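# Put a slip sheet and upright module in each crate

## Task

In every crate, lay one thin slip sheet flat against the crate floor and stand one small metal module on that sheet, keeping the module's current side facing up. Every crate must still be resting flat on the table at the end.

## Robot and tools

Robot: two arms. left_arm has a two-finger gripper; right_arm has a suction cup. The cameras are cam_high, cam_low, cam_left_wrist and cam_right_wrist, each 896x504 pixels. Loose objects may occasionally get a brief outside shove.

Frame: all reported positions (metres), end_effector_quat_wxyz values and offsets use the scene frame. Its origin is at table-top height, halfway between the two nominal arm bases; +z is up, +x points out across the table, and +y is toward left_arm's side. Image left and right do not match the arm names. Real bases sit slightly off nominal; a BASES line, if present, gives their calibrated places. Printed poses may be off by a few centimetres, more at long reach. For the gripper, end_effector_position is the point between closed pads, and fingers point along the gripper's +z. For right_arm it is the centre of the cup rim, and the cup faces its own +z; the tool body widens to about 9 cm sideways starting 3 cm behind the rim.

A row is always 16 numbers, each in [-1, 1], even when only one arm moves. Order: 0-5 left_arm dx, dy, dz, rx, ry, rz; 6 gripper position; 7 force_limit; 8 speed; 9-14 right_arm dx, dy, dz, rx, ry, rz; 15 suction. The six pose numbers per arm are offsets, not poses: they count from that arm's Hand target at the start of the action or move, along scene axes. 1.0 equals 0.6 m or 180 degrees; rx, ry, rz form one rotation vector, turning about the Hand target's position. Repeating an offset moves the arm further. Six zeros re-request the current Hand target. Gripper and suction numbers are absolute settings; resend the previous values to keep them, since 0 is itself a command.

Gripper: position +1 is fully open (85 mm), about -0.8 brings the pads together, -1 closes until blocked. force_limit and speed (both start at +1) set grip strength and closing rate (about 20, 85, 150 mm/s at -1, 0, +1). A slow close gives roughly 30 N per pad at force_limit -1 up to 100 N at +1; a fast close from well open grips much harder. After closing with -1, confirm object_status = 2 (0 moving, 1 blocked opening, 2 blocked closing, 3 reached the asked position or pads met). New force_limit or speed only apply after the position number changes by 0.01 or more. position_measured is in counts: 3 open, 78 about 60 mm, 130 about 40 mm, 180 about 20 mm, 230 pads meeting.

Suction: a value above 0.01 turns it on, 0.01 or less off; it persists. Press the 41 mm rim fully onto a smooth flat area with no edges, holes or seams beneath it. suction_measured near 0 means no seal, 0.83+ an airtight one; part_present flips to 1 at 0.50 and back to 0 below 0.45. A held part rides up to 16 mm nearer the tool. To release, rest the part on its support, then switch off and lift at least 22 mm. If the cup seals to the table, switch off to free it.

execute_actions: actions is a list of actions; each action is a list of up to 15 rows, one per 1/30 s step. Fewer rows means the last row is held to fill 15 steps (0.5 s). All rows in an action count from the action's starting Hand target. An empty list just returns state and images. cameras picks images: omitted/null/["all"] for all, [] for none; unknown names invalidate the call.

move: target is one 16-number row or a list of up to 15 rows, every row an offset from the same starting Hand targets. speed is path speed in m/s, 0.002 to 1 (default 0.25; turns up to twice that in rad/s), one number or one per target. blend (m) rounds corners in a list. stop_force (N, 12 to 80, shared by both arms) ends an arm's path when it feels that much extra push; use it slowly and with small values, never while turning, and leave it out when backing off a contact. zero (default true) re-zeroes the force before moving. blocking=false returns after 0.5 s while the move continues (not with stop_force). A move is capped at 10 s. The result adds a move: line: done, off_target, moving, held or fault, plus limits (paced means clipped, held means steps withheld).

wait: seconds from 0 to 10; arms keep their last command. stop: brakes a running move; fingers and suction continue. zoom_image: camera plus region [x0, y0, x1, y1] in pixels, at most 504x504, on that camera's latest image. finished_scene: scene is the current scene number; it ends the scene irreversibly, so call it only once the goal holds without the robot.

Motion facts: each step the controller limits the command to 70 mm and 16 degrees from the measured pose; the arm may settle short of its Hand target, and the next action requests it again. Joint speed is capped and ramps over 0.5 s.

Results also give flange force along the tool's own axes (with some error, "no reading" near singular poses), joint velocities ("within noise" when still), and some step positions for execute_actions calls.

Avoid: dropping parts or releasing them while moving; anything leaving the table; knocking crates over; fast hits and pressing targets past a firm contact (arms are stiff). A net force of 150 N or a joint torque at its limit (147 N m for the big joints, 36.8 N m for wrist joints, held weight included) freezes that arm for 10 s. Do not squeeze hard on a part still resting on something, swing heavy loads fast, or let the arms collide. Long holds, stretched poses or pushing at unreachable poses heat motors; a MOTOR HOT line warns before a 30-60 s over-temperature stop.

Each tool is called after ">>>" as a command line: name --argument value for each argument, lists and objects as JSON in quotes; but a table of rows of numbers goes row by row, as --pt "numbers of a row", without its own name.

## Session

>>> execute_actions --actions '[]'

>>> zoom_image --camera "cam_high" --region '[320, 120, 540, 420]'

Scene clock: 0.00 s.
left_arm: end_effector_position=(+0.0741, +0.2370, +0.3392) position_measured=3 object_status=3 end_effector_quat_wxyz=(-0.362, +0.515, +0.761, +0.159) | right_arm: end_effector_position=(+0.3295, -0.5882, +0.2436) suction_measured=0.00 part_present=0 end_effector_quat_wxyz=(-0.023, +0.099, +0.994, -0.027)
Joint positions: left_arm=[-0.655 -0.293 -0.25 -0.328 -2.373 -0.641] | right_arm=[-0.19 -0.077 -0.225 0.058 -1.465 -0.034]
Joint velocities: within noise
Flange force (N): no reading
Hand target: left_arm +0.0741, +0.2370, +0.3392; -0.362, +0.515, +0.761, +0.159 | right_arm +0.3295, -0.5882, +0.2436; -0.023, +0.099, +0.994, -0.027

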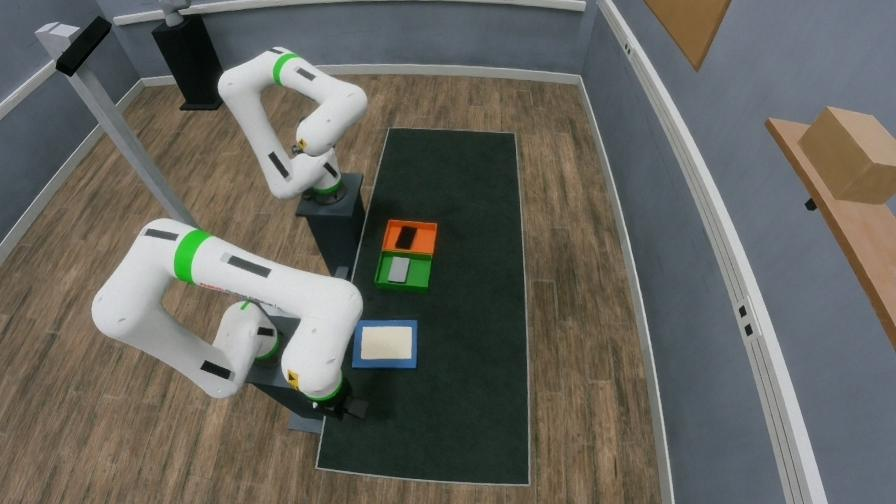

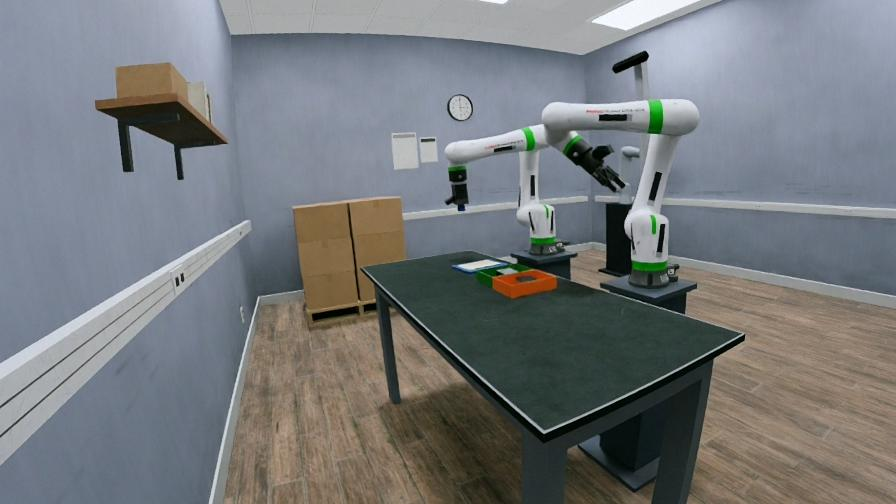

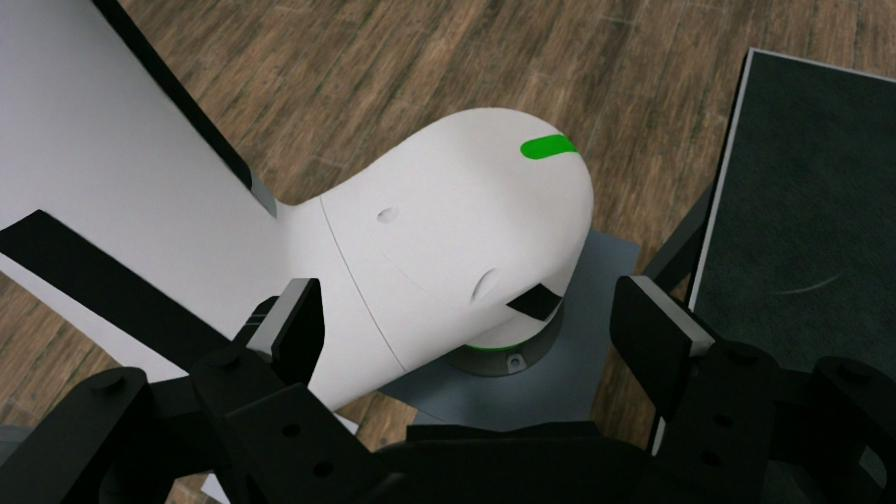

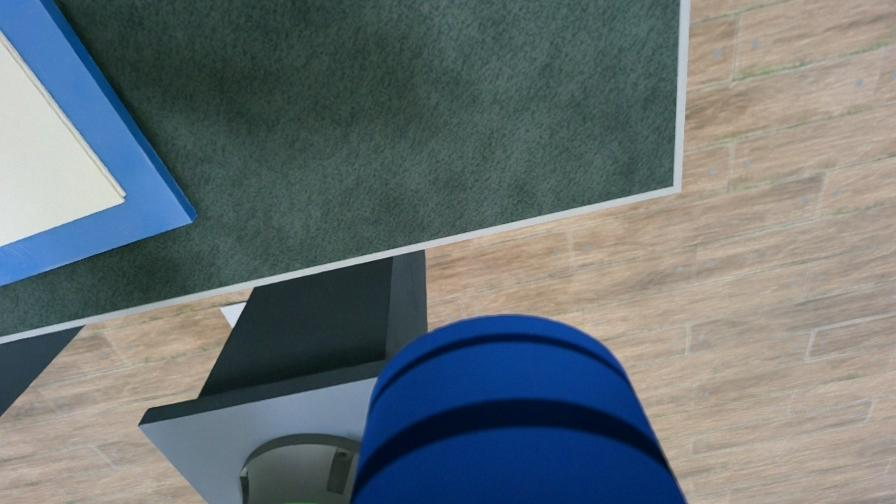

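Scaled by 1.680 from the camera's 896x504 image, which has a finer 1280x720 frame.

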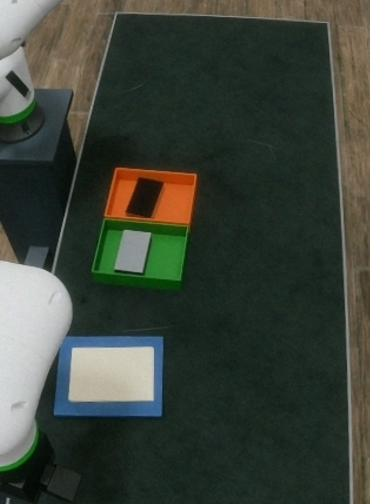

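>>> move --target '[0.5765,0.205,0.101,-0.2425,-0.0945,-0.1145,1,1,1,0.1625,0.4137,0.0107,0.0172,-0.0147,0.0854,0]' --speed 0.35

Scene clock: 3.83 s.
left_arm: end_effector_position=(+0.4200, +0.3600, +0.3998) position_measured=3 object_status=3 end_effector_quat_wxyz=(+0.000, +0.707, +0.707, +0.000) | right_arm: end_effector_position=(+0.4270, -0.3400, +0.2500) suction_measured=0.00 part_present=0 end_effector_quat_wxyz=(+0.001, -0.034, +0.999, -0.001)
Joint positions: left_arm=[0.435 -0.118 0.164 0.001 -1.853 -1.966] | right_arm=[0.361 0.01 -0.107 0.002 -1.453 -0.31]
Joint velocities: within noise
Flange force (N): left_arm=[-5.1 3.7 1.4] | right_arm=[1.9 -0.9 -2.0]
Hand target: left_arm +0.4200, +0.3600, +0.3998; +0.000, +0.707, +0.707, +0.000 | right_arm +0.4270, -0.3400, +0.2500; +0.001, -0.034, +0.999, -0.001
Off the commanded pose: left_arm 0.000 m, 0 deg | right_arm 0.000 m, 0 deg.
move: done

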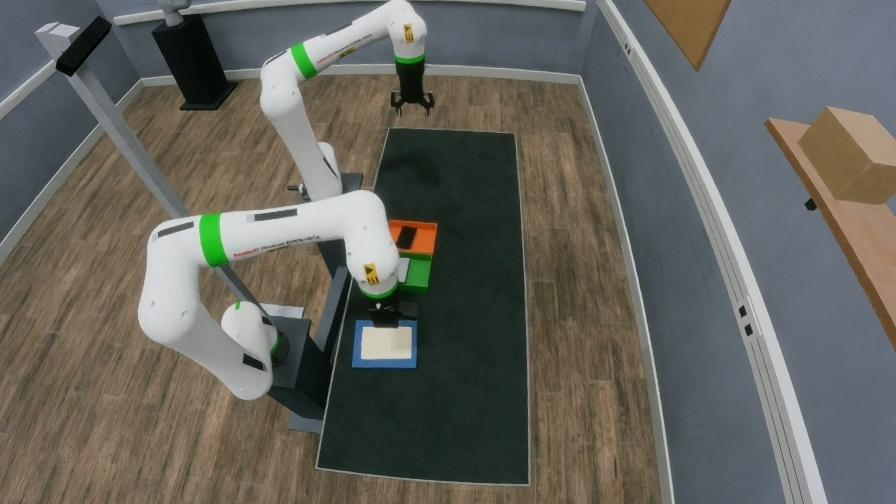

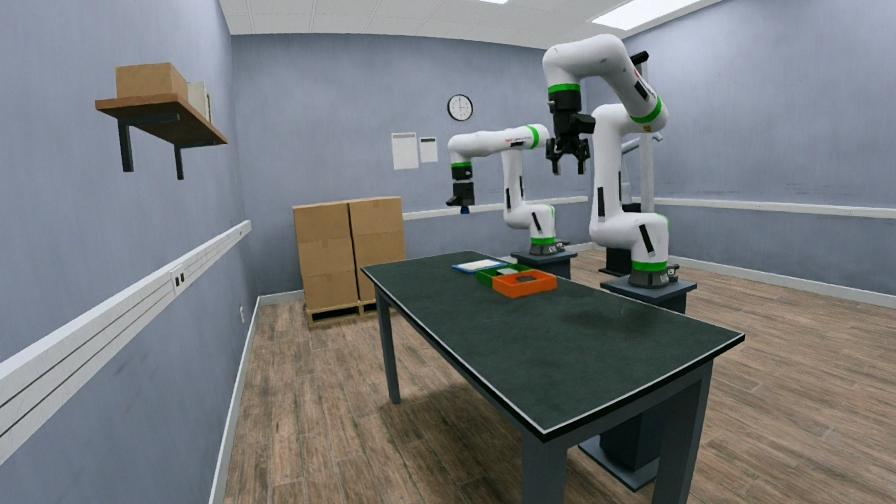

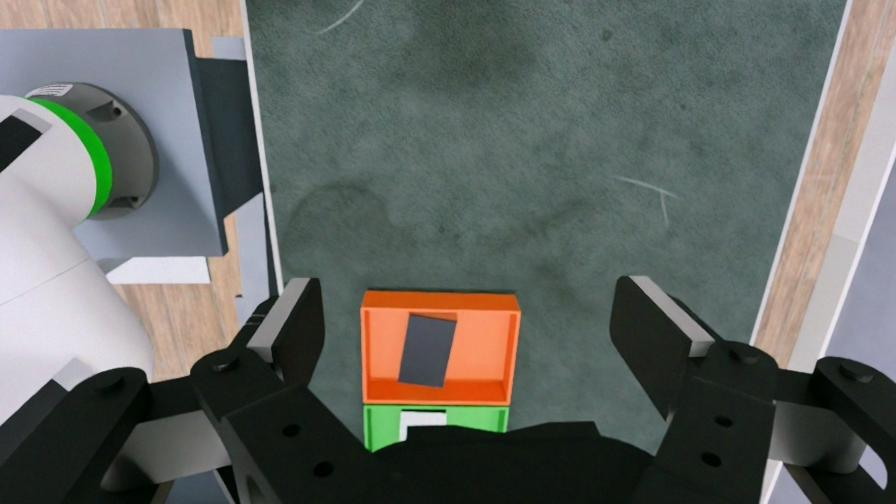

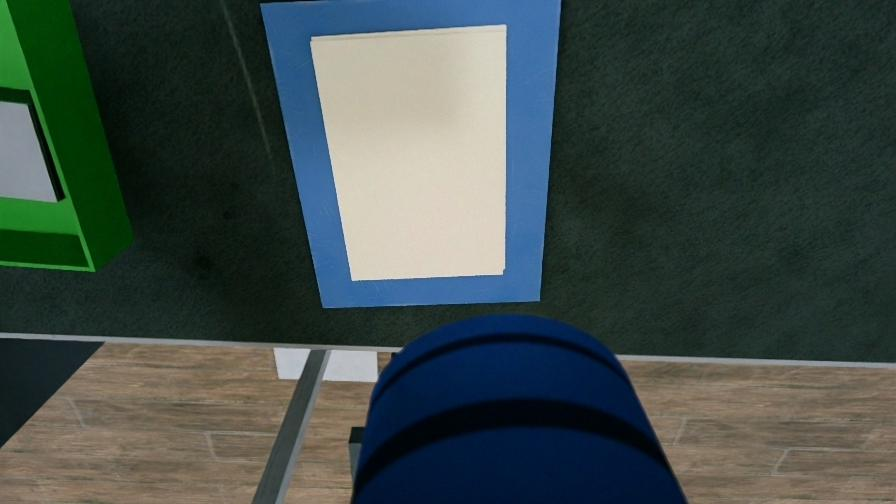

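>>> zoom_image --camera "cam_right_wrist" --region '[290, 10, 410, 90]'

>>> zoom_image --camera "cam_right_wrist" --region '[440, 10, 560, 90]'

>>> zoom_image --camera "cam_right_wrist" --region '[440, 230, 560, 310]'

>>> zoom_image --camera "cam_right_wrist" --region '[300, 240, 420, 320]'

>>> zoom_image --camera "cam_left_wrist" --region '[330, 270, 550, 450]'

Scaled by 4.200 from the camera's 896x504 image, which has a finer 1280x720 frame.

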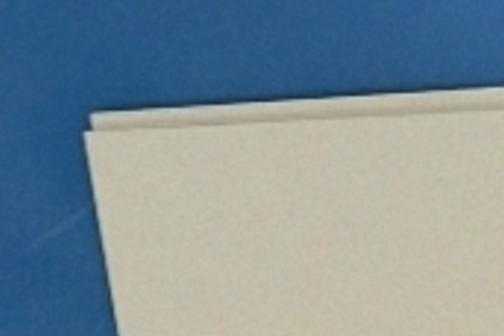

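Scaled by 4.200 from the camera's 896x504 image, which has a finer 1280x720 frame.

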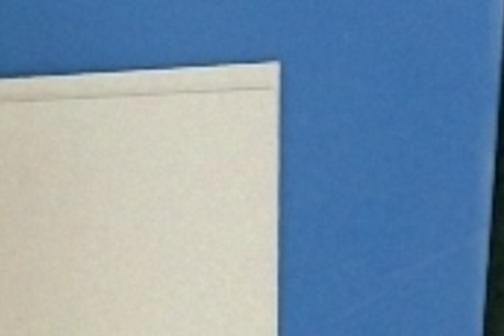

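Scaled by 4.200 from the camera's 896x504 image, which has a finer 1280x720 frame.

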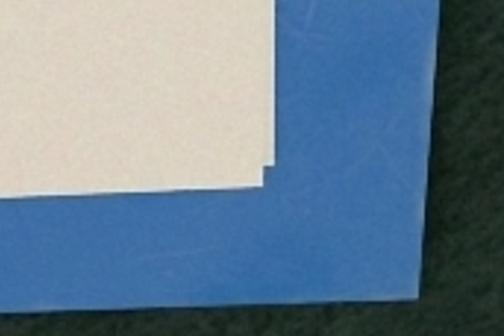

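Scaled by 4.200 from the camera's 896x504 image, which has a finer 1280x720 frame.

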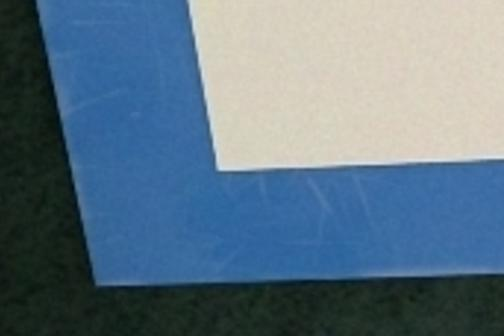

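Scaled by 2.291 from the camera's 896x504 image, which has a finer 1280x720 frame.

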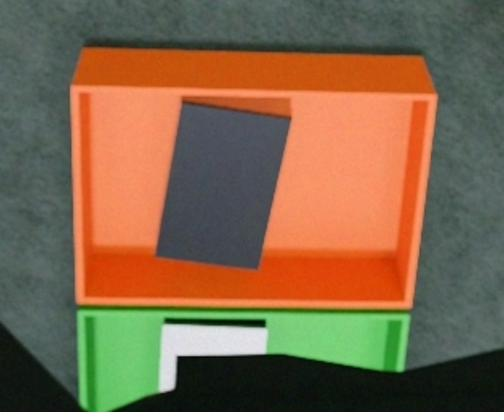

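>>> move --target '[0,0,0,0,0,0,1,1,1,0.055,0.585,-0.0,0,0,-0.0164,0]' --speed 0.4 --cameras '["cam_right_wrist","cam_left_wrist"]'

>>> zoom_image --camera "cam_right_wrist" --region '[100, 0, 460, 200]'

>>> zoom_image --camera "cam_right_wrist" --region '[100, 160, 460, 360]'

>>> zoom_image --camera "cam_right_wrist" --region '[420, 0, 780, 200]'

>>> zoom_image --camera "cam_right_wrist" --region '[420, 160, 780, 360]'

Scene clock: 7.37 s.
left_arm: end_effector_position=(+0.4200, +0.3600, +0.3998) position_measured=3 object_status=3 end_effector_quat_wxyz=(+0.000, +0.707, +0.707, +0.000) | right_arm: end_effector_position=(+0.4600, +0.0110, +0.2500) suction_measured=0.00 part_present=0 end_effector_quat_wxyz=(+0.001, -0.009, +1.000, -0.001)
Joint positions: left_arm=[0.435 -0.118 0.164 0.001 -1.853 -1.966] | right_arm=[0.874 0.443 0.418 0.003 -1.546 -0.874]
Joint velocities: within noise
Flange force (N): left_arm=[-4.5 2.6 1.2] | right_arm=[1.8 -2.1 -2.1]
Hand target: left_arm +0.4200, +0.3600, +0.3998; +0.000, +0.707, +0.707, +0.000 | right_arm +0.4600, +0.0110, +0.2500; +0.001, -0.009, +1.000, -0.001
Off the commanded pose: left_arm 0.000 m, 0 deg | right_arm 0.000 m, 0 deg.
move: done; limits=paced
Images, in order (width x height): cam_left_wrist 896x504, cam_right_wrist 896x504.

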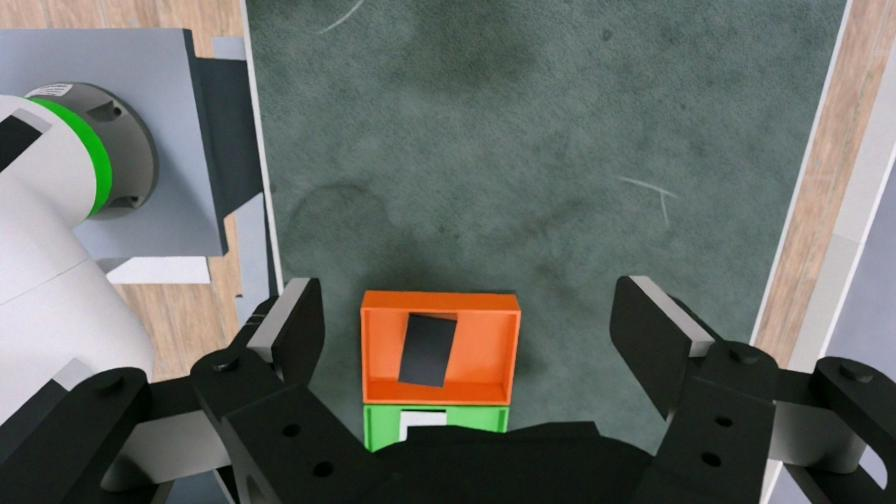

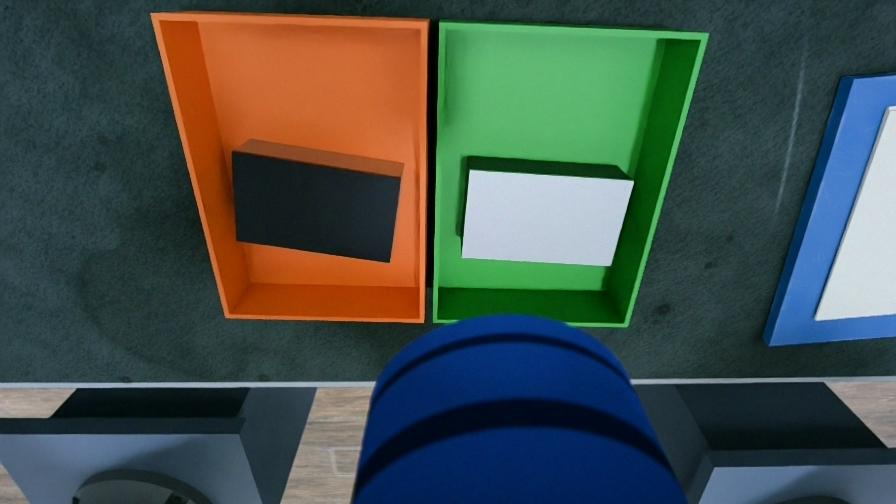

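Scaled by 1.400 from the camera's 896x504 image, which has a finer 1280x720 frame.

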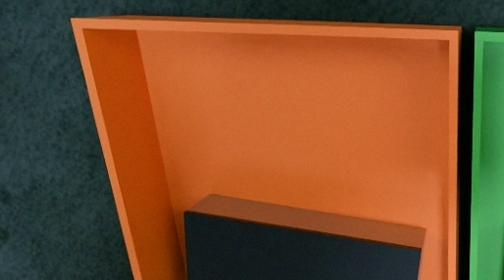

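Scaled by 1.400 from the camera's 896x504 image, which has a finer 1280x720 frame.

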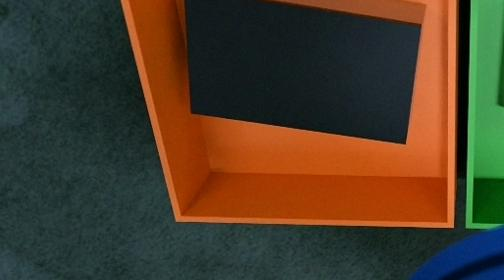

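Scaled by 1.400 from the camera's 896x504 image, which has a finer 1280x720 frame.

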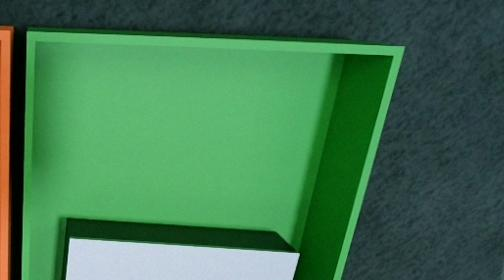

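Scaled by 1.400 from the camera's 896x504 image, which has a finer 1280x720 frame.

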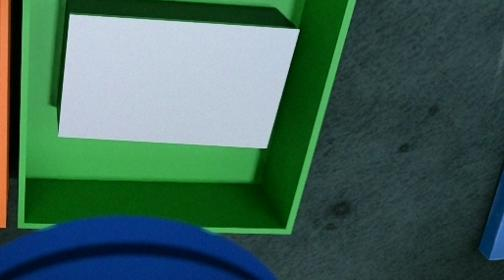

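>>> move --pt "0 0 0 0 0 0 1 1 1 -0.1005 -0.086 -0.25 0 0 -0.02 0" --pt "0 0 0 0 0 0 1 1 1 -0.1005 -0.086 -0.325 0 0 -0.02 0" --speed '[0.3,0.15]' --blend '[0.02,0]' --cameras '["cam_right_wrist"]'

Scene clock: 10.13 s.
left_arm: end_effector_position=(+0.4200, +0.3600, +0.3998) position_measured=3 object_status=3 end_effector_quat_wxyz=(+0.000, +0.707, +0.707, +0.000) | right_arm: end_effector_position=(+0.3997, -0.0406, +0.0550) suction_measured=0.00 part_present=0 end_effector_quat_wxyz=(+0.001, +0.023, +1.000, -0.001)
Joint positions: left_arm=[0.435 -0.118 0.164 0.001 -1.853 -1.966] | right_arm=[0.901 0.381 -0.145 0.003 -1.046 -0.966]
Joint velocities: within noise
Flange force (N): left_arm=[-3.3 2.7 0.6] | right_arm=[1.7 -2.7 -3.2]
Hand target: left_arm +0.4200, +0.3600, +0.3998; +0.000, +0.707, +0.707, +0.000 | right_arm +0.3997, -0.0406, +0.0550; +0.001, +0.023, +1.000, -0.001
Off the commanded pose: left_arm 0.000 m, 0 deg | right_arm 0.000 m, 0 deg.
move: done
Images, in order (width x height): cam_right_wrist 896x504.

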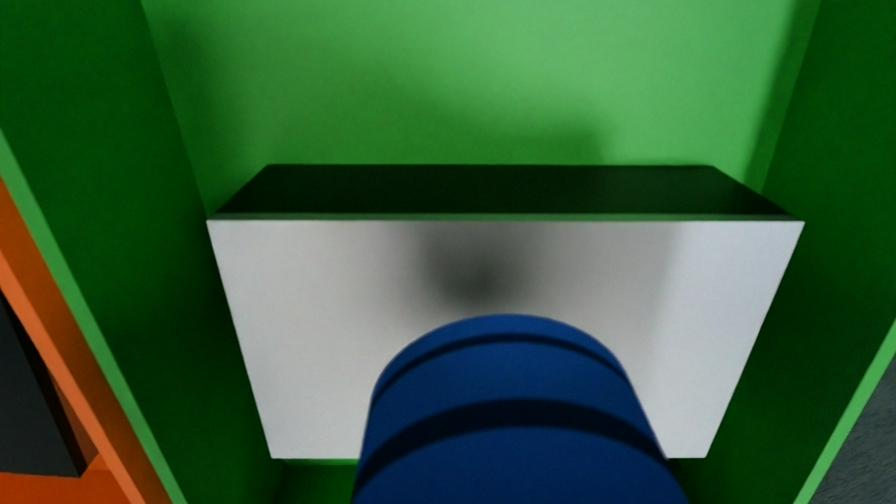

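>>> move --target '[0,0,0,0,0,0,1,1,1,0,0,-0.0547,0,0,0,1]' --speed 0.05 --stop_force 15 --cameras '[]'

Scene clock: 11.87 s.
left_arm: end_effector_position=(+0.4200, +0.3600, +0.3998) position_measured=3 object_status=3 end_effector_quat_wxyz=(+0.000, +0.707, +0.707, +0.000) | right_arm: end_effector_position=(+0.3997, -0.0406, +0.0222) suction_measured=1.00 part_present=1 end_effector_quat_wxyz=(+0.001, +0.023, +1.000, -0.001)
Joint positions: left_arm=[0.435 -0.118 0.164 0.001 -1.853 -1.966] | right_arm=[0.902 0.424 -0.174 0.003 -0.974 -0.966]
Joint velocities: within noise
Flange force (N): left_arm=[-4.7 1.6 1.5] | right_arm=[1.9 -2.8 -2.2]
Hand target: left_arm +0.4200, +0.3600, +0.3998; +0.000, +0.707, +0.707, +0.000 | right_arm +0.3997, -0.0406, +0.0222; +0.001, +0.023, +1.000, -0.001
Off the commanded pose: left_arm 0.000 m, 0 deg | right_arm 0.000 m, 0 deg.
move: done
No camera images: "cameras" was empty.

>>> move --pt "0 0 0 0 0 0 1 1 1 0 0 0.11 0 0 0 1" --pt "0 0 0 0 0 0 1 1 1 0.2838 0.0177 0.11 0 0 0 1" --pt "0 0 0 0 0 0 1 1 1 0.2838 0.0177 0.0063 0 0 0 1" --speed '[0.15,0.25,0.15]' --blend '[0.012,0.015,0]' --cameras '[]'

>>> move --target '[0,0,0,0,0,0,1,1,1,0,0,-0.018,0,0,0,1]' --speed 0.02 --stop_force 12 --cameras '["cam_right_wrist"]'

>>> execute_actions --actions '[[[0,0,0,0,0,0,1,1,1,0,0,0.0015,0,0,0,0]]]' --cameras '[]'

Scene clock: 14.23 s.
left_arm: end_effector_position=(+0.4200, +0.3600, +0.3998) position_measured=3 object_status=3 end_effector_quat_wxyz=(+0.000, +0.707, +0.707, +0.000) | right_arm: end_effector_position=(+0.5700, -0.0300, +0.0260) suction_measured=1.00 part_present=1 end_effector_quat_wxyz=(+0.001, +0.023, +1.000, -0.001)
Joint positions: left_arm=[0.435 -0.118 0.164 0.001 -1.853 -1.966] | right_arm=[0.705 0.744 0.347 0.003 -1.175 -0.769]
Joint velocities: within noise
Flange force (N): left_arm=[-4.8 2.8 1.1] | right_arm=[4.1 -3.9 -2.4]
Hand target: left_arm +0.4200, +0.3600, +0.3998; +0.000, +0.707, +0.707, +0.000 | right_arm +0.5700, -0.0300, +0.0259; +0.001, +0.023, +1.000, -0.001
Off the commanded pose: left_arm 0.000 m, 0 deg | right_arm 0.000 m, 0 deg.
move: done
No camera images: "cameras" was empty.

Scene clock: 15.70 s.
left_arm: end_effector_position=(+0.4200, +0.3600, +0.3998) position_measured=3 object_status=3 end_effector_quat_wxyz=(+0.000, +0.707, +0.707, +0.000) | right_arm: end_effector_position=(+0.5701, -0.0300, +0.0167) suction_measured=1.00 part_present=1 end_effector_quat_wxyz=(+0.001, +0.023, +1.000, -0.001)
Joint positions: left_arm=[0.435 -0.118 0.164 0.001 -1.853 -1.966] | right_arm=[0.705 0.753 0.34 0.003 -1.158 -0.769]
Joint velocities: within noise
Flange force (N): left_arm=[-4.6 2.6 1.4] | right_arm=[15.0 -6.1 -34.2]
Hand target: left_arm +0.4200, +0.3600, +0.3998; +0.000, +0.707, +0.707, +0.000 | right_arm +0.5701, -0.0300, +0.0166; +0.001, +0.023, +1.000, -0.001 (not the last commanded pose)
Off the commanded pose: left_arm 0.000 m, 0 deg | right_arm 0.002 m, 0 deg.
move: contact (right_arm)
Images, in order (width x height): cam_right_wrist 896x504.

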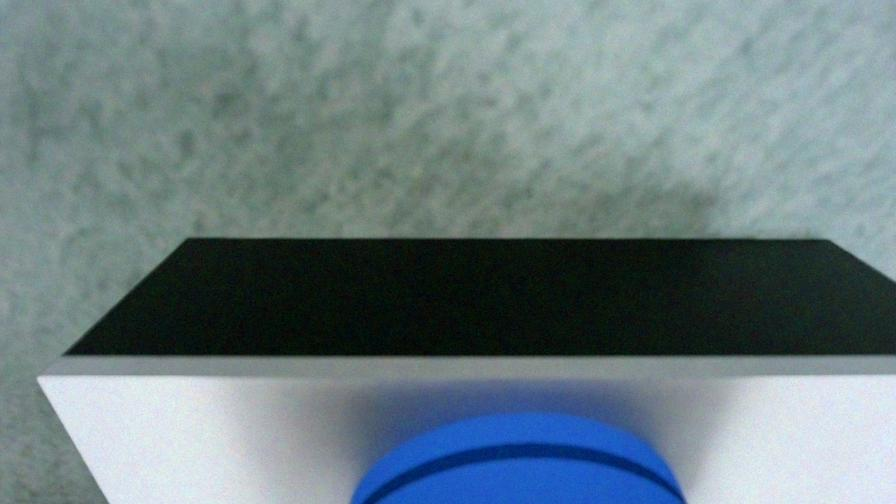

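Scene clock: 16.40 s.
left_arm: end_effector_position=(+0.4200, +0.3600, +0.3998) position_measured=3 object_status=3 end_effector_quat_wxyz=(+0.000, +0.707, +0.707, +0.000) | right_arm: end_effector_position=(+0.5701, -0.0300, +0.0175) suction_measured=0.00 part_present=0 end_effector_quat_wxyz=(+0.001, +0.023, +1.000, -0.001)
Joint positions: left_arm=[0.435 -0.118 0.164 0.001 -1.853 -1.966] | right_arm=[0.705 0.752 0.34 0.003 -1.159 -0.769]
Joint velocities: within noise
Flange force (N): left_arm=[-4.6 2.7 1.8] | right_arm=[6.1 -4.5 -26.8]
Hand target: left_arm +0.4200, +0.3600, +0.3998; +0.000, +0.707, +0.707, +0.000 | right_arm +0.5701, -0.0300, +0.0175; +0.001, +0.023, +1.000, -0.001
Off the commanded pose: left_arm 0.000 m, 0 deg | right_arm 0.000 m, 0 deg.
Step readings (end_effector_position of left_arm | right_arm):
0: (+0.4200, +0.3600, +0.3998) | (+0.5701, -0.0300, +0.0167)
1: (+0.4200, +0.3600, +0.3998) | (+0.5701, -0.0300, +0.0167)
2: (+0.4200, +0.3600, +0.3998) | (+0.5701, -0.0300, +0.0168)
4: (+0.4200, +0.3600, +0.3998) | (+0.5701, -0.0300, +0.0171)
8: (+0.4200, +0.3600, +0.3998) | (+0.5701, -0.0300, +0.0174)
15: (+0.4200, +0.3600, +0.3998) | (+0.5701, -0.0300, +0.0175)
No camera images: "cameras" was empty.

>>> move --pt "0 0 0 0 0 0 1 1 1 0 0 0.06 0 0 0 0" --pt "0 0 0 0 0 0 1 1 1 -0.03 -0.04 0.15 0 0 0.006 0" --pt "0 0 0 0 0 0 1 1 1 -0.3448 -0.4763 0.12 0 0 0.0516 0" --pt "0 0 0 0 0 0 1 1 1 -0.3448 -0.4763 0.003 0 0 0.0516 0" --speed '[0.1,0.3,0.4,0.2]' --blend '[0.01,0.03,0.02,0]' --cameras '["cam_right_wrist"]'

Scene clock: 19.00 s.
left_arm: end_effector_position=(+0.4200, +0.3600, +0.3998) position_measured=3 object_status=3 end_effector_quat_wxyz=(+0.000, +0.707, +0.707, +0.000) | right_arm: end_effector_position=(+0.3632, -0.3158, +0.0194) suction_measured=0.00 part_present=0 end_effector_quat_wxyz=(+0.001, -0.058, +0.998, -0.001)
Joint positions: left_arm=[0.435 -0.118 0.164 0.001 -1.853 -1.966] | right_arm=[0.484 0.098 -0.608 0.003 -0.864 -0.387]
Joint velocities: within noise
Flange force (N): left_arm=[-4.5 1.7 2.0] | right_arm=[0.8 -1.5 -2.9]
Hand target: left_arm +0.4200, +0.3600, +0.3998; +0.000, +0.707, +0.707, +0.000 | right_arm +0.3632, -0.3158, +0.0193; +0.001, -0.058, +0.998, -0.001
Off the commanded pose: left_arm 0.000 m, 0 deg | right_arm 0.000 m, 0 deg.
move: done; limits=paced
Images, in order (width x height): cam_right_wrist 896x504.

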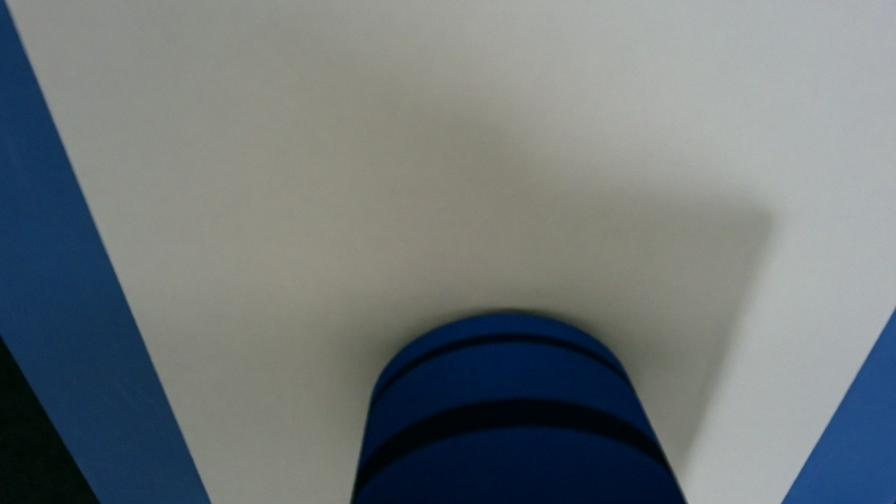

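>>> move --target '[0,0,0,0,0,0,1,1,1,0,0,-0.042,0,0,0,1]' --speed 0.022 --stop_force 12 --cameras '[]'

>>> move --target '[0,0,0,0,0,0,1,1,1,0,0,0.12,0,0,0,1]' --speed 0.1 --cameras '["cam_right_wrist","cam_high"]'

>>> zoom_image --camera "cam_high" --region '[320, 190, 470, 390]'

Scene clock: 20.87 s.
left_arm: end_effector_position=(+0.4200, +0.3600, +0.3998) position_measured=3 object_status=3 end_effector_quat_wxyz=(+0.000, +0.707, +0.707, +0.000) | right_arm: end_effector_position=(+0.3633, -0.3158, -0.0021) suction_measured=0.99 part_present=1 end_effector_quat_wxyz=(+0.001, -0.058, +0.998, -0.001)
Joint positions: left_arm=[0.435 -0.118 0.164 0.001 -1.853 -1.966] | right_arm=[0.484 0.141 -0.626 0.004 -0.803 -0.387]
Joint velocities: within noise
Flange force (N): left_arm=[-5.2 2.8 1.3] | right_arm=[13.4 0.4 -46.0]
Hand target: left_arm +0.4200, +0.3600, +0.3998; +0.000, +0.707, +0.707, +0.000 | right_arm +0.3633, -0.3158, -0.0021; +0.001, -0.058, +0.998, -0.001 (not the last commanded pose)
Off the commanded pose: left_arm 0.000 m, 0 deg | right_arm 0.004 m, 0 deg.
move: contact (right_arm)
No camera images: "cameras" was empty.

Scene clock: 22.03 s.
left_arm: end_effector_position=(+0.4200, +0.3600, +0.3998) position_measured=3 object_status=3 end_effector_quat_wxyz=(+0.000, +0.707, +0.707, +0.000) | right_arm: end_effector_position=(+0.3633, -0.3158, +0.0699) suction_measured=0.99 part_present=1 end_effector_quat_wxyz=(+0.001, -0.058, +0.998, -0.001)
Joint positions: left_arm=[0.435 -0.118 0.164 0.001 -1.853 -1.966] | right_arm=[0.484 0.01 -0.555 0.003 -1.004 -0.387]
Joint velocities: within noise
Flange force (N): left_arm=[-5.6 2.8 1.5] | right_arm=[2.1 -1.1 -2.6]
Hand target: left_arm +0.4200, +0.3600, +0.3998; +0.000, +0.707, +0.707, +0.000 | right_arm +0.3633, -0.3158, +0.0699; +0.001, -0.058, +0.998, -0.001
Off the commanded pose: left_arm 0.000 m, 0 deg | right_arm 0.000 m, 0 deg.
move: done
Images, in order (width x height): cam_high 896x504, cam_right_wrist 896x504.

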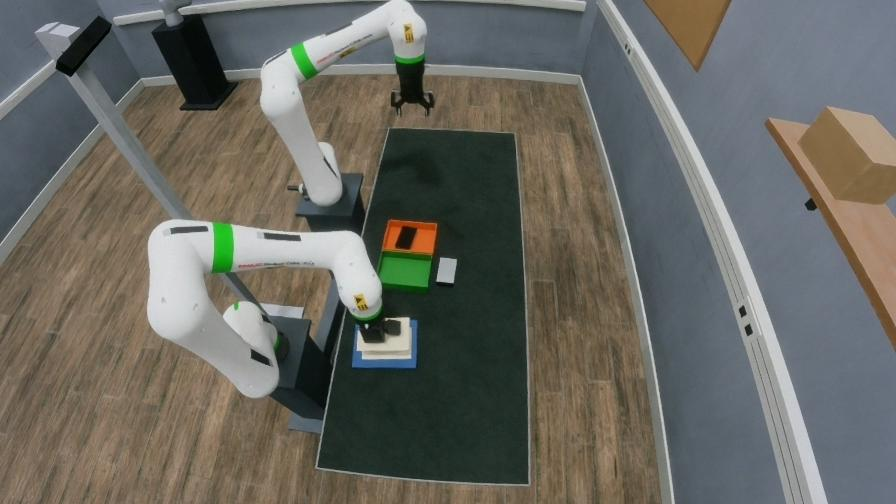

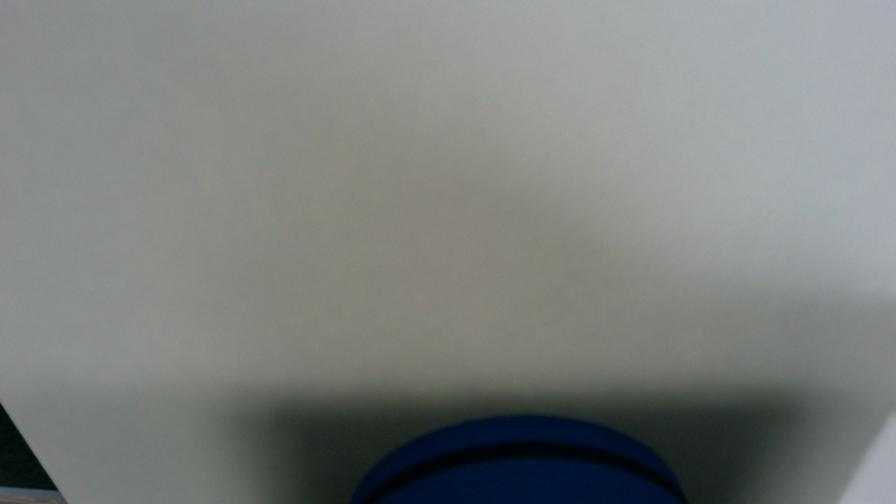

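Scaled by 2.520 from the camera's 896x504 image, which has a finer 1280x720 frame.

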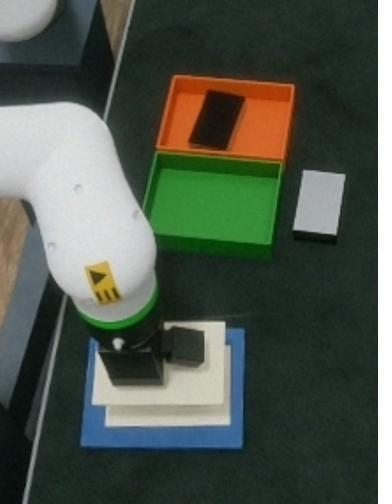

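>>> move --pt "0 0 0 0 0 0 1 1 1 0.02 0.2 0.012 0 0 -0.02 1" --pt "0 0 0 0 0 0 1 1 1 0.0483 0.4613 0.010 0 0 -0.0419 1" --pt "0 0 0 0 0 0 1 1 1 0.0483 0.4613 -0.0832 0 0 -0.0419 1" --speed '[0.25,0.25,0.12]' --blend '[0.02,0,0]' --cameras '["cam_high","cam_low","cam_right_wrist"]'

>>> zoom_image --camera "cam_high" --region '[340, 190, 460, 320]'

Scene clock: 25.60 s.
left_arm: end_effector_position=(+0.4200, +0.3600, +0.3998) position_measured=3 object_status=3 end_effector_quat_wxyz=(+0.000, +0.707, +0.707, +0.000) | right_arm: end_effector_position=(+0.3922, -0.0390, +0.0200) suction_measured=0.99 part_present=1 end_effector_quat_wxyz=(+0.001, +0.007, +1.000, -0.001)
Joint positions: left_arm=[0.435 -0.118 0.164 0.001 -1.853 -1.966] | right_arm=[0.915 0.417 -0.19 0.003 -0.964 -0.949]
Joint velocities: within noise
Flange force (N): left_arm=[-5.0 3.3 1.4] | right_arm=[1.2 -2.2 -3.2]
Hand target: left_arm +0.4200, +0.3600, +0.3998; +0.000, +0.707, +0.707, +0.000 | right_arm +0.3922, -0.0390, +0.0200; +0.001, +0.007, +1.000, -0.001
Off the commanded pose: left_arm 0.000 m, 0 deg | right_arm 0.000 m, 0 deg.
move: done
Images, in order (width x height): cam_high 896x504, cam_low 896x504, cam_right_wrist 896x504.

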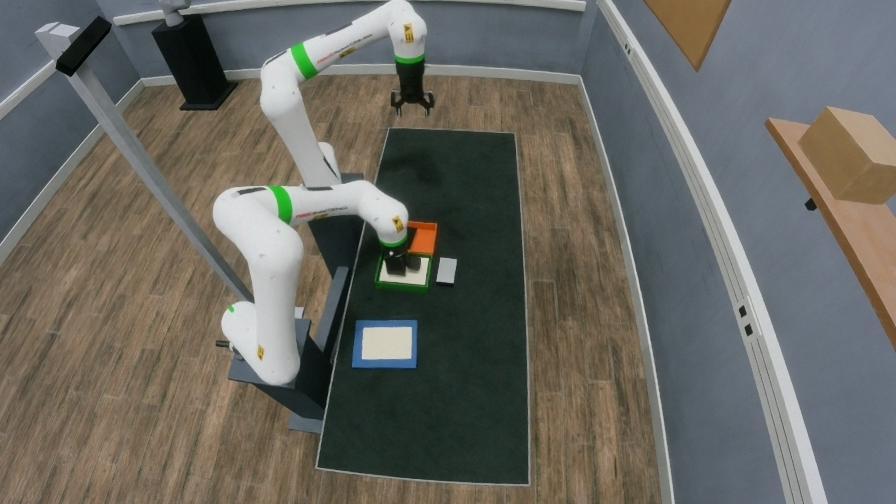

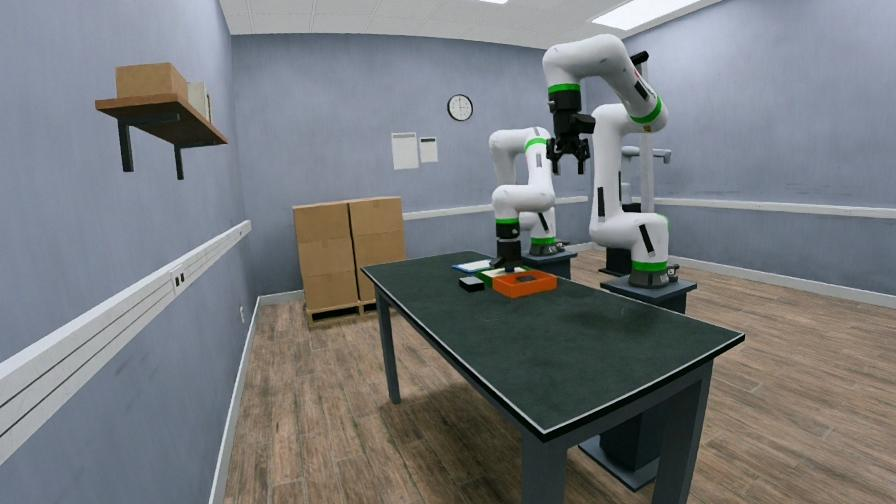

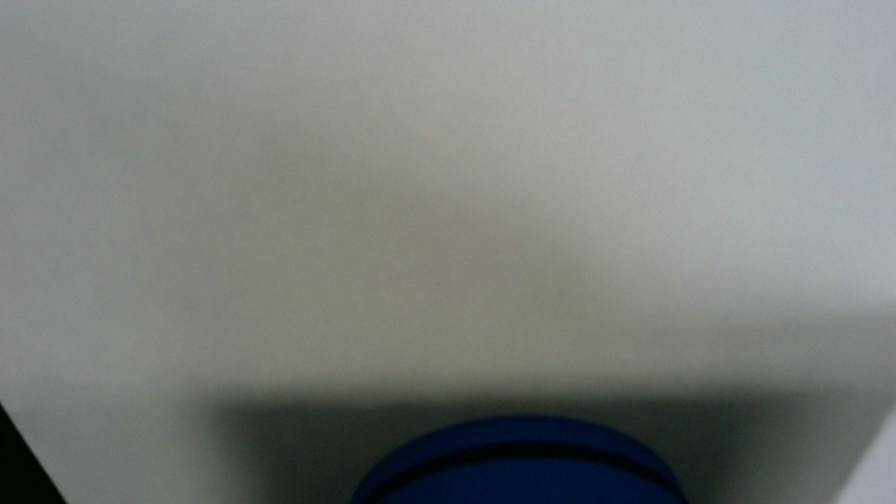

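Scaled by 3.877 from the camera's 896x504 image, which has a finer 1280x720 frame.

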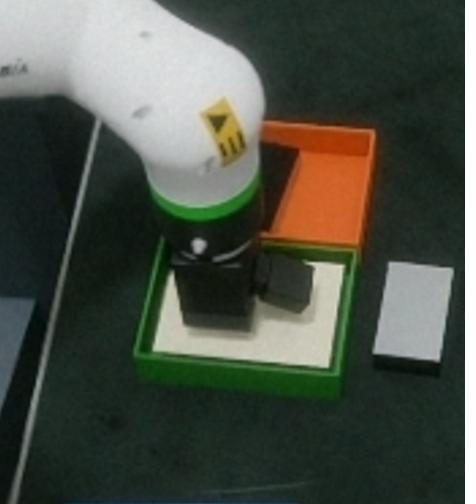

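>>> move --target '[0,0,0,0,0,0,1,1,1, 0,0,-0.0575,0,0,0,1]' --speed 0.022 --stop_force 12 --cameras '["cam_high"]'

>>> zoom_image --camera "cam_high" --region '[340, 190, 460, 320]'

Scene clock: 28.43 s.
left_arm: end_effector_position=(+0.4200, +0.3600, +0.3998) position_measured=3 object_status=3 end_effector_quat_wxyz=(+0.000, +0.707, +0.707, +0.000) | right_arm: end_effector_position=(+0.3924, -0.0389, -0.0100) suction_measured=0.99 part_present=1 end_effector_quat_wxyz=(+0.001, +0.007, +1.000, -0.001)
Joint positions: left_arm=[0.435 -0.118 0.164 0.001 -1.853 -1.966] | right_arm=[0.915 0.461 -0.21 0.004 -0.899 -0.949]
Joint velocities: within noise
Flange force (N): left_arm=[-4.6 1.6 2.0] | right_arm=[4.5 -3.7 -34.6]
Hand target: left_arm +0.4200, +0.3600, +0.3998; +0.000, +0.707, +0.707, +0.000 | right_arm +0.3924, -0.0389, -0.0101; +0.001, +0.007, +1.000, -0.001 (not the last commanded pose)
Off the commanded pose: left_arm 0.000 m, 0 deg | right_arm 0.004 m, 0 deg.
move: contact (right_arm)
Images, in order (width x height): cam_high 896x504.

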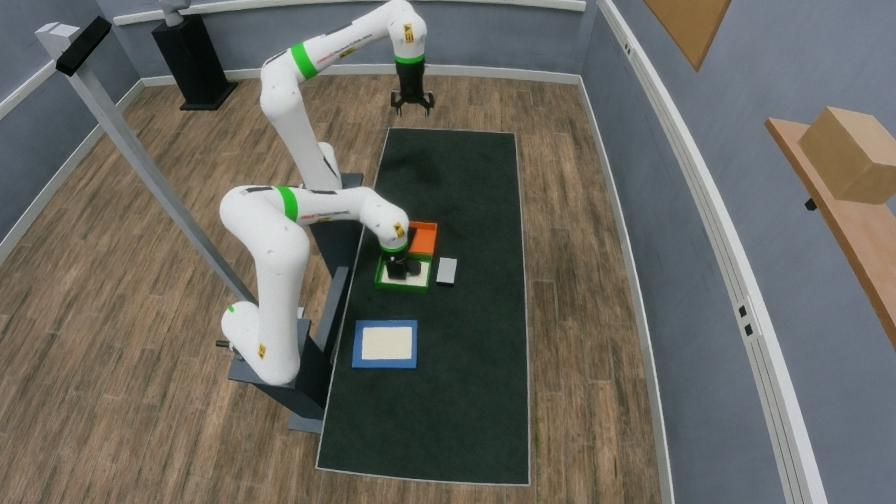

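Scaled by 3.877 from the camera's 896x504 image, which has a finer 1280x720 frame.

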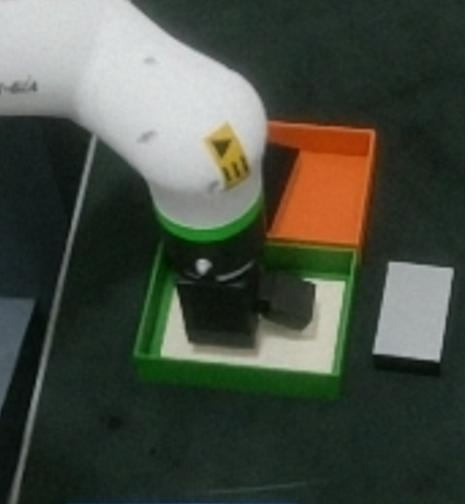

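>>> execute_actions --actions '[[[0,0,0,0,0,0,1,1,1, 0,0,0.0025,0,0,0,0]]]' --cameras '[]'

>>> move --pt "0 0 0 0 0 0 1 1 1 0 0 0.058 0 0 0 0" --pt "0 0 0 0 0 0 1 1 1 0 0 0.11 0 0 0 0" --pt "0 0 0 0 0 0 1 1 1 0.0207 0.2335 0.12 0 0 -0.045 0" --speed '[0.08,0.15,0.25]' --cameras '["cam_high","cam_right_wrist"]'

>>> zoom_image --camera "cam_high" --region '[340, 190, 460, 320]'

Scene clock: 29.33 s.
left_arm: end_effector_position=(+0.4200, +0.3600, +0.3998) position_measured=3 object_status=3 end_effector_quat_wxyz=(+0.000, +0.707, +0.707, +0.000) | right_arm: end_effector_position=(+0.3924, -0.0389, -0.0086) suction_measured=0.00 part_present=0 end_effector_quat_wxyz=(+0.001, +0.007, +1.000, -0.001)
Joint positions: left_arm=[0.435 -0.118 0.164 0.001 -1.853 -1.966] | right_arm=[0.915 0.459 -0.21 0.004 -0.903 -0.949]
Joint velocities: within noise
Flange force (N): left_arm=[-5.0 3.3 1.1] | right_arm=[2.9 -3.2 -26.7]
Hand target: left_arm +0.4200, +0.3600, +0.3998; +0.000, +0.707, +0.707, +0.000 | right_arm +0.3924, -0.0389, -0.0086; +0.001, +0.007, +1.000, -0.001
Off the commanded pose: left_arm 0.000 m, 0 deg | right_arm 0.000 m, 0 deg.
Step readings (end_effector_position of left_arm | right_arm):
0: (+0.4200, +0.3600, +0.3998) | (+0.3924, -0.0389, -0.0100)
1: (+0.4200, +0.3600, +0.3998) | (+0.3924, -0.0389, -0.0100)
2: (+0.4200, +0.3600, +0.3998) | (+0.3923, -0.0390, -0.0097)
4: (+0.4200, +0.3600, +0.3998) | (+0.3923, -0.0390, -0.0091)
8: (+0.4200, +0.3600, +0.3998) | (+0.3923, -0.0390, -0.0087)
15: (+0.4200, +0.3600, +0.3998) | (+0.3924, -0.0389, -0.0086)
No camera images: "cameras" was empty.

Scene clock: 31.27 s.
left_arm: end_effector_position=(+0.4200, +0.3600, +0.3998) position_measured=3 object_status=3 end_effector_quat_wxyz=(+0.000, +0.707, +0.707, +0.000) | right_arm: end_effector_position=(+0.4048, +0.1012, +0.0634) suction_measured=0.00 part_present=0 end_effector_quat_wxyz=(+0.001, +0.078, +0.997, -0.001)
Joint positions: left_arm=[0.435 -0.118 0.164 0.001 -1.853 -1.966] | right_arm=[1.031 0.6 0.205 0.003 -1.177 -1.205]
Joint velocities: within noise
Flange force (N): left_arm=[-5.0 2.9 1.4] | right_arm=[1.3 -4.1 -3.3]
Hand target: left_arm +0.4200, +0.3600, +0.3998; +0.000, +0.707, +0.707, +0.000 | right_arm +0.4048, +0.1012, +0.0634; +0.001, +0.078, +0.997, -0.001
Off the commanded pose: left_arm 0.000 m, 0 deg | right_arm 0.000 m, 0 deg.
move: done
Images, in order (width x height): cam_high 896x504, cam_right_wrist 896x504.

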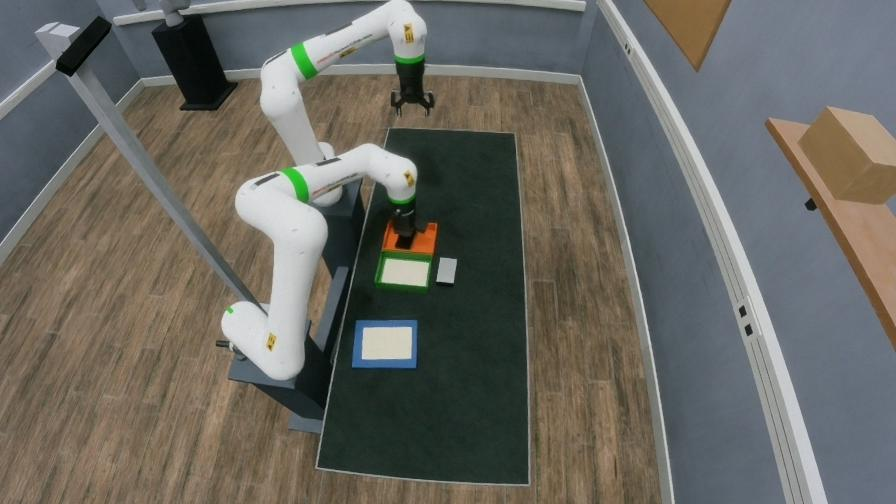

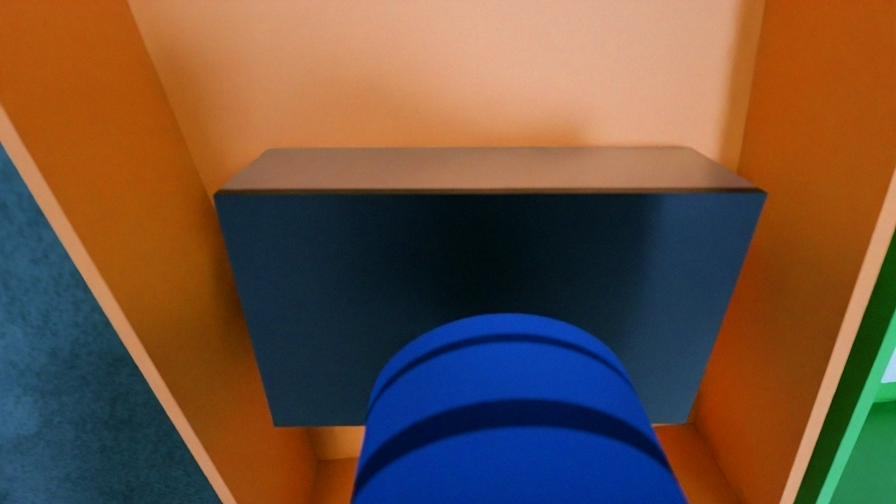

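Scaled by 3.877 from the camera's 896x504 image, which has a finer 1280x720 frame.

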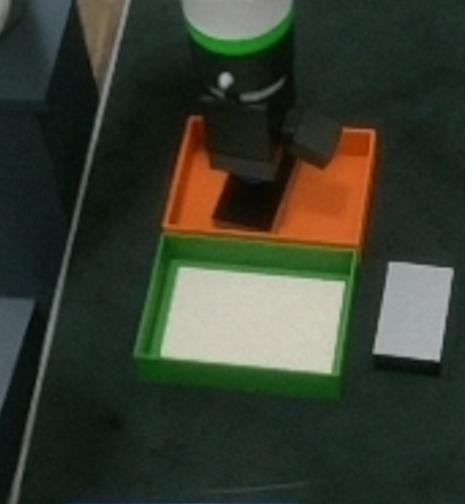

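>>> move --target '[0,0,0,0,0,0,1,1,1, 0,0,-0.0687,0,0,0,1]' --speed 0.06 --stop_force 15 --cameras '[]'

>>> wait --seconds 0.3 --cameras '[]'

Scene clock: 33.13 s.
left_arm: end_effector_position=(+0.4200, +0.3600, +0.3998) position_measured=3 object_status=3 end_effector_quat_wxyz=(+0.000, +0.707, +0.707, +0.000) | right_arm: end_effector_position=(+0.4048, +0.1012, +0.0222) suction_measured=1.00 part_present=1 end_effector_quat_wxyz=(+0.001, +0.078, +0.997, -0.001)
Joint positions: left_arm=[0.435 -0.118 0.164 0.001 -1.853 -1.966] | right_arm=[1.031 0.643 0.169 0.003 -1.098 -1.206]
Joint velocities: within noise
Flange force (N): left_arm=[-4.8 1.3 1.8] | right_arm=[1.2 -2.9 -2.2]
Hand target: left_arm +0.4200, +0.3600, +0.3998; +0.000, +0.707, +0.707, +0.000 | right_arm +0.4048, +0.1012, +0.0222; +0.001, +0.078, +0.997, -0.001
Off the commanded pose: left_arm 0.000 m, 0 deg | right_arm 0.000 m, 0 deg.
move: done
No camera images: "cameras" was empty.

Scene clock: 33.43 s.
left_arm: end_effector_position=(+0.4200, +0.3600, +0.3998) position_measured=3 object_status=3 end_effector_quat_wxyz=(+0.000, +0.707, +0.707, +0.000) | right_arm: end_effector_position=(+0.4048, +0.1012, +0.0222) suction_measured=1.00 part_present=1 end_effector_quat_wxyz=(+0.001, +0.078, +0.997, -0.001)
Joint positions: left_arm=[0.435 -0.118 0.164 0.001 -1.853 -1.966] | right_arm=[1.031 0.643 0.169 0.003 -1.098 -1.206]
Joint velocities: within noise
Flange force (N): left_arm=[-5.2 2.0 1.4] | right_arm=[1.2 -3.1 -2.2]
Hand target: left_arm +0.4200, +0.3600, +0.3998; +0.000, +0.707, +0.707, +0.000 | right_arm +0.4048, +0.1012, +0.0222; +0.001, +0.078, +0.997, -0.001
Off the commanded pose: left_arm 0.000 m, 0 deg | right_arm 0.000 m, 0 deg.
wait: 0.30 s; at rest by 0.17 s
No camera images: "cameras" was empty.


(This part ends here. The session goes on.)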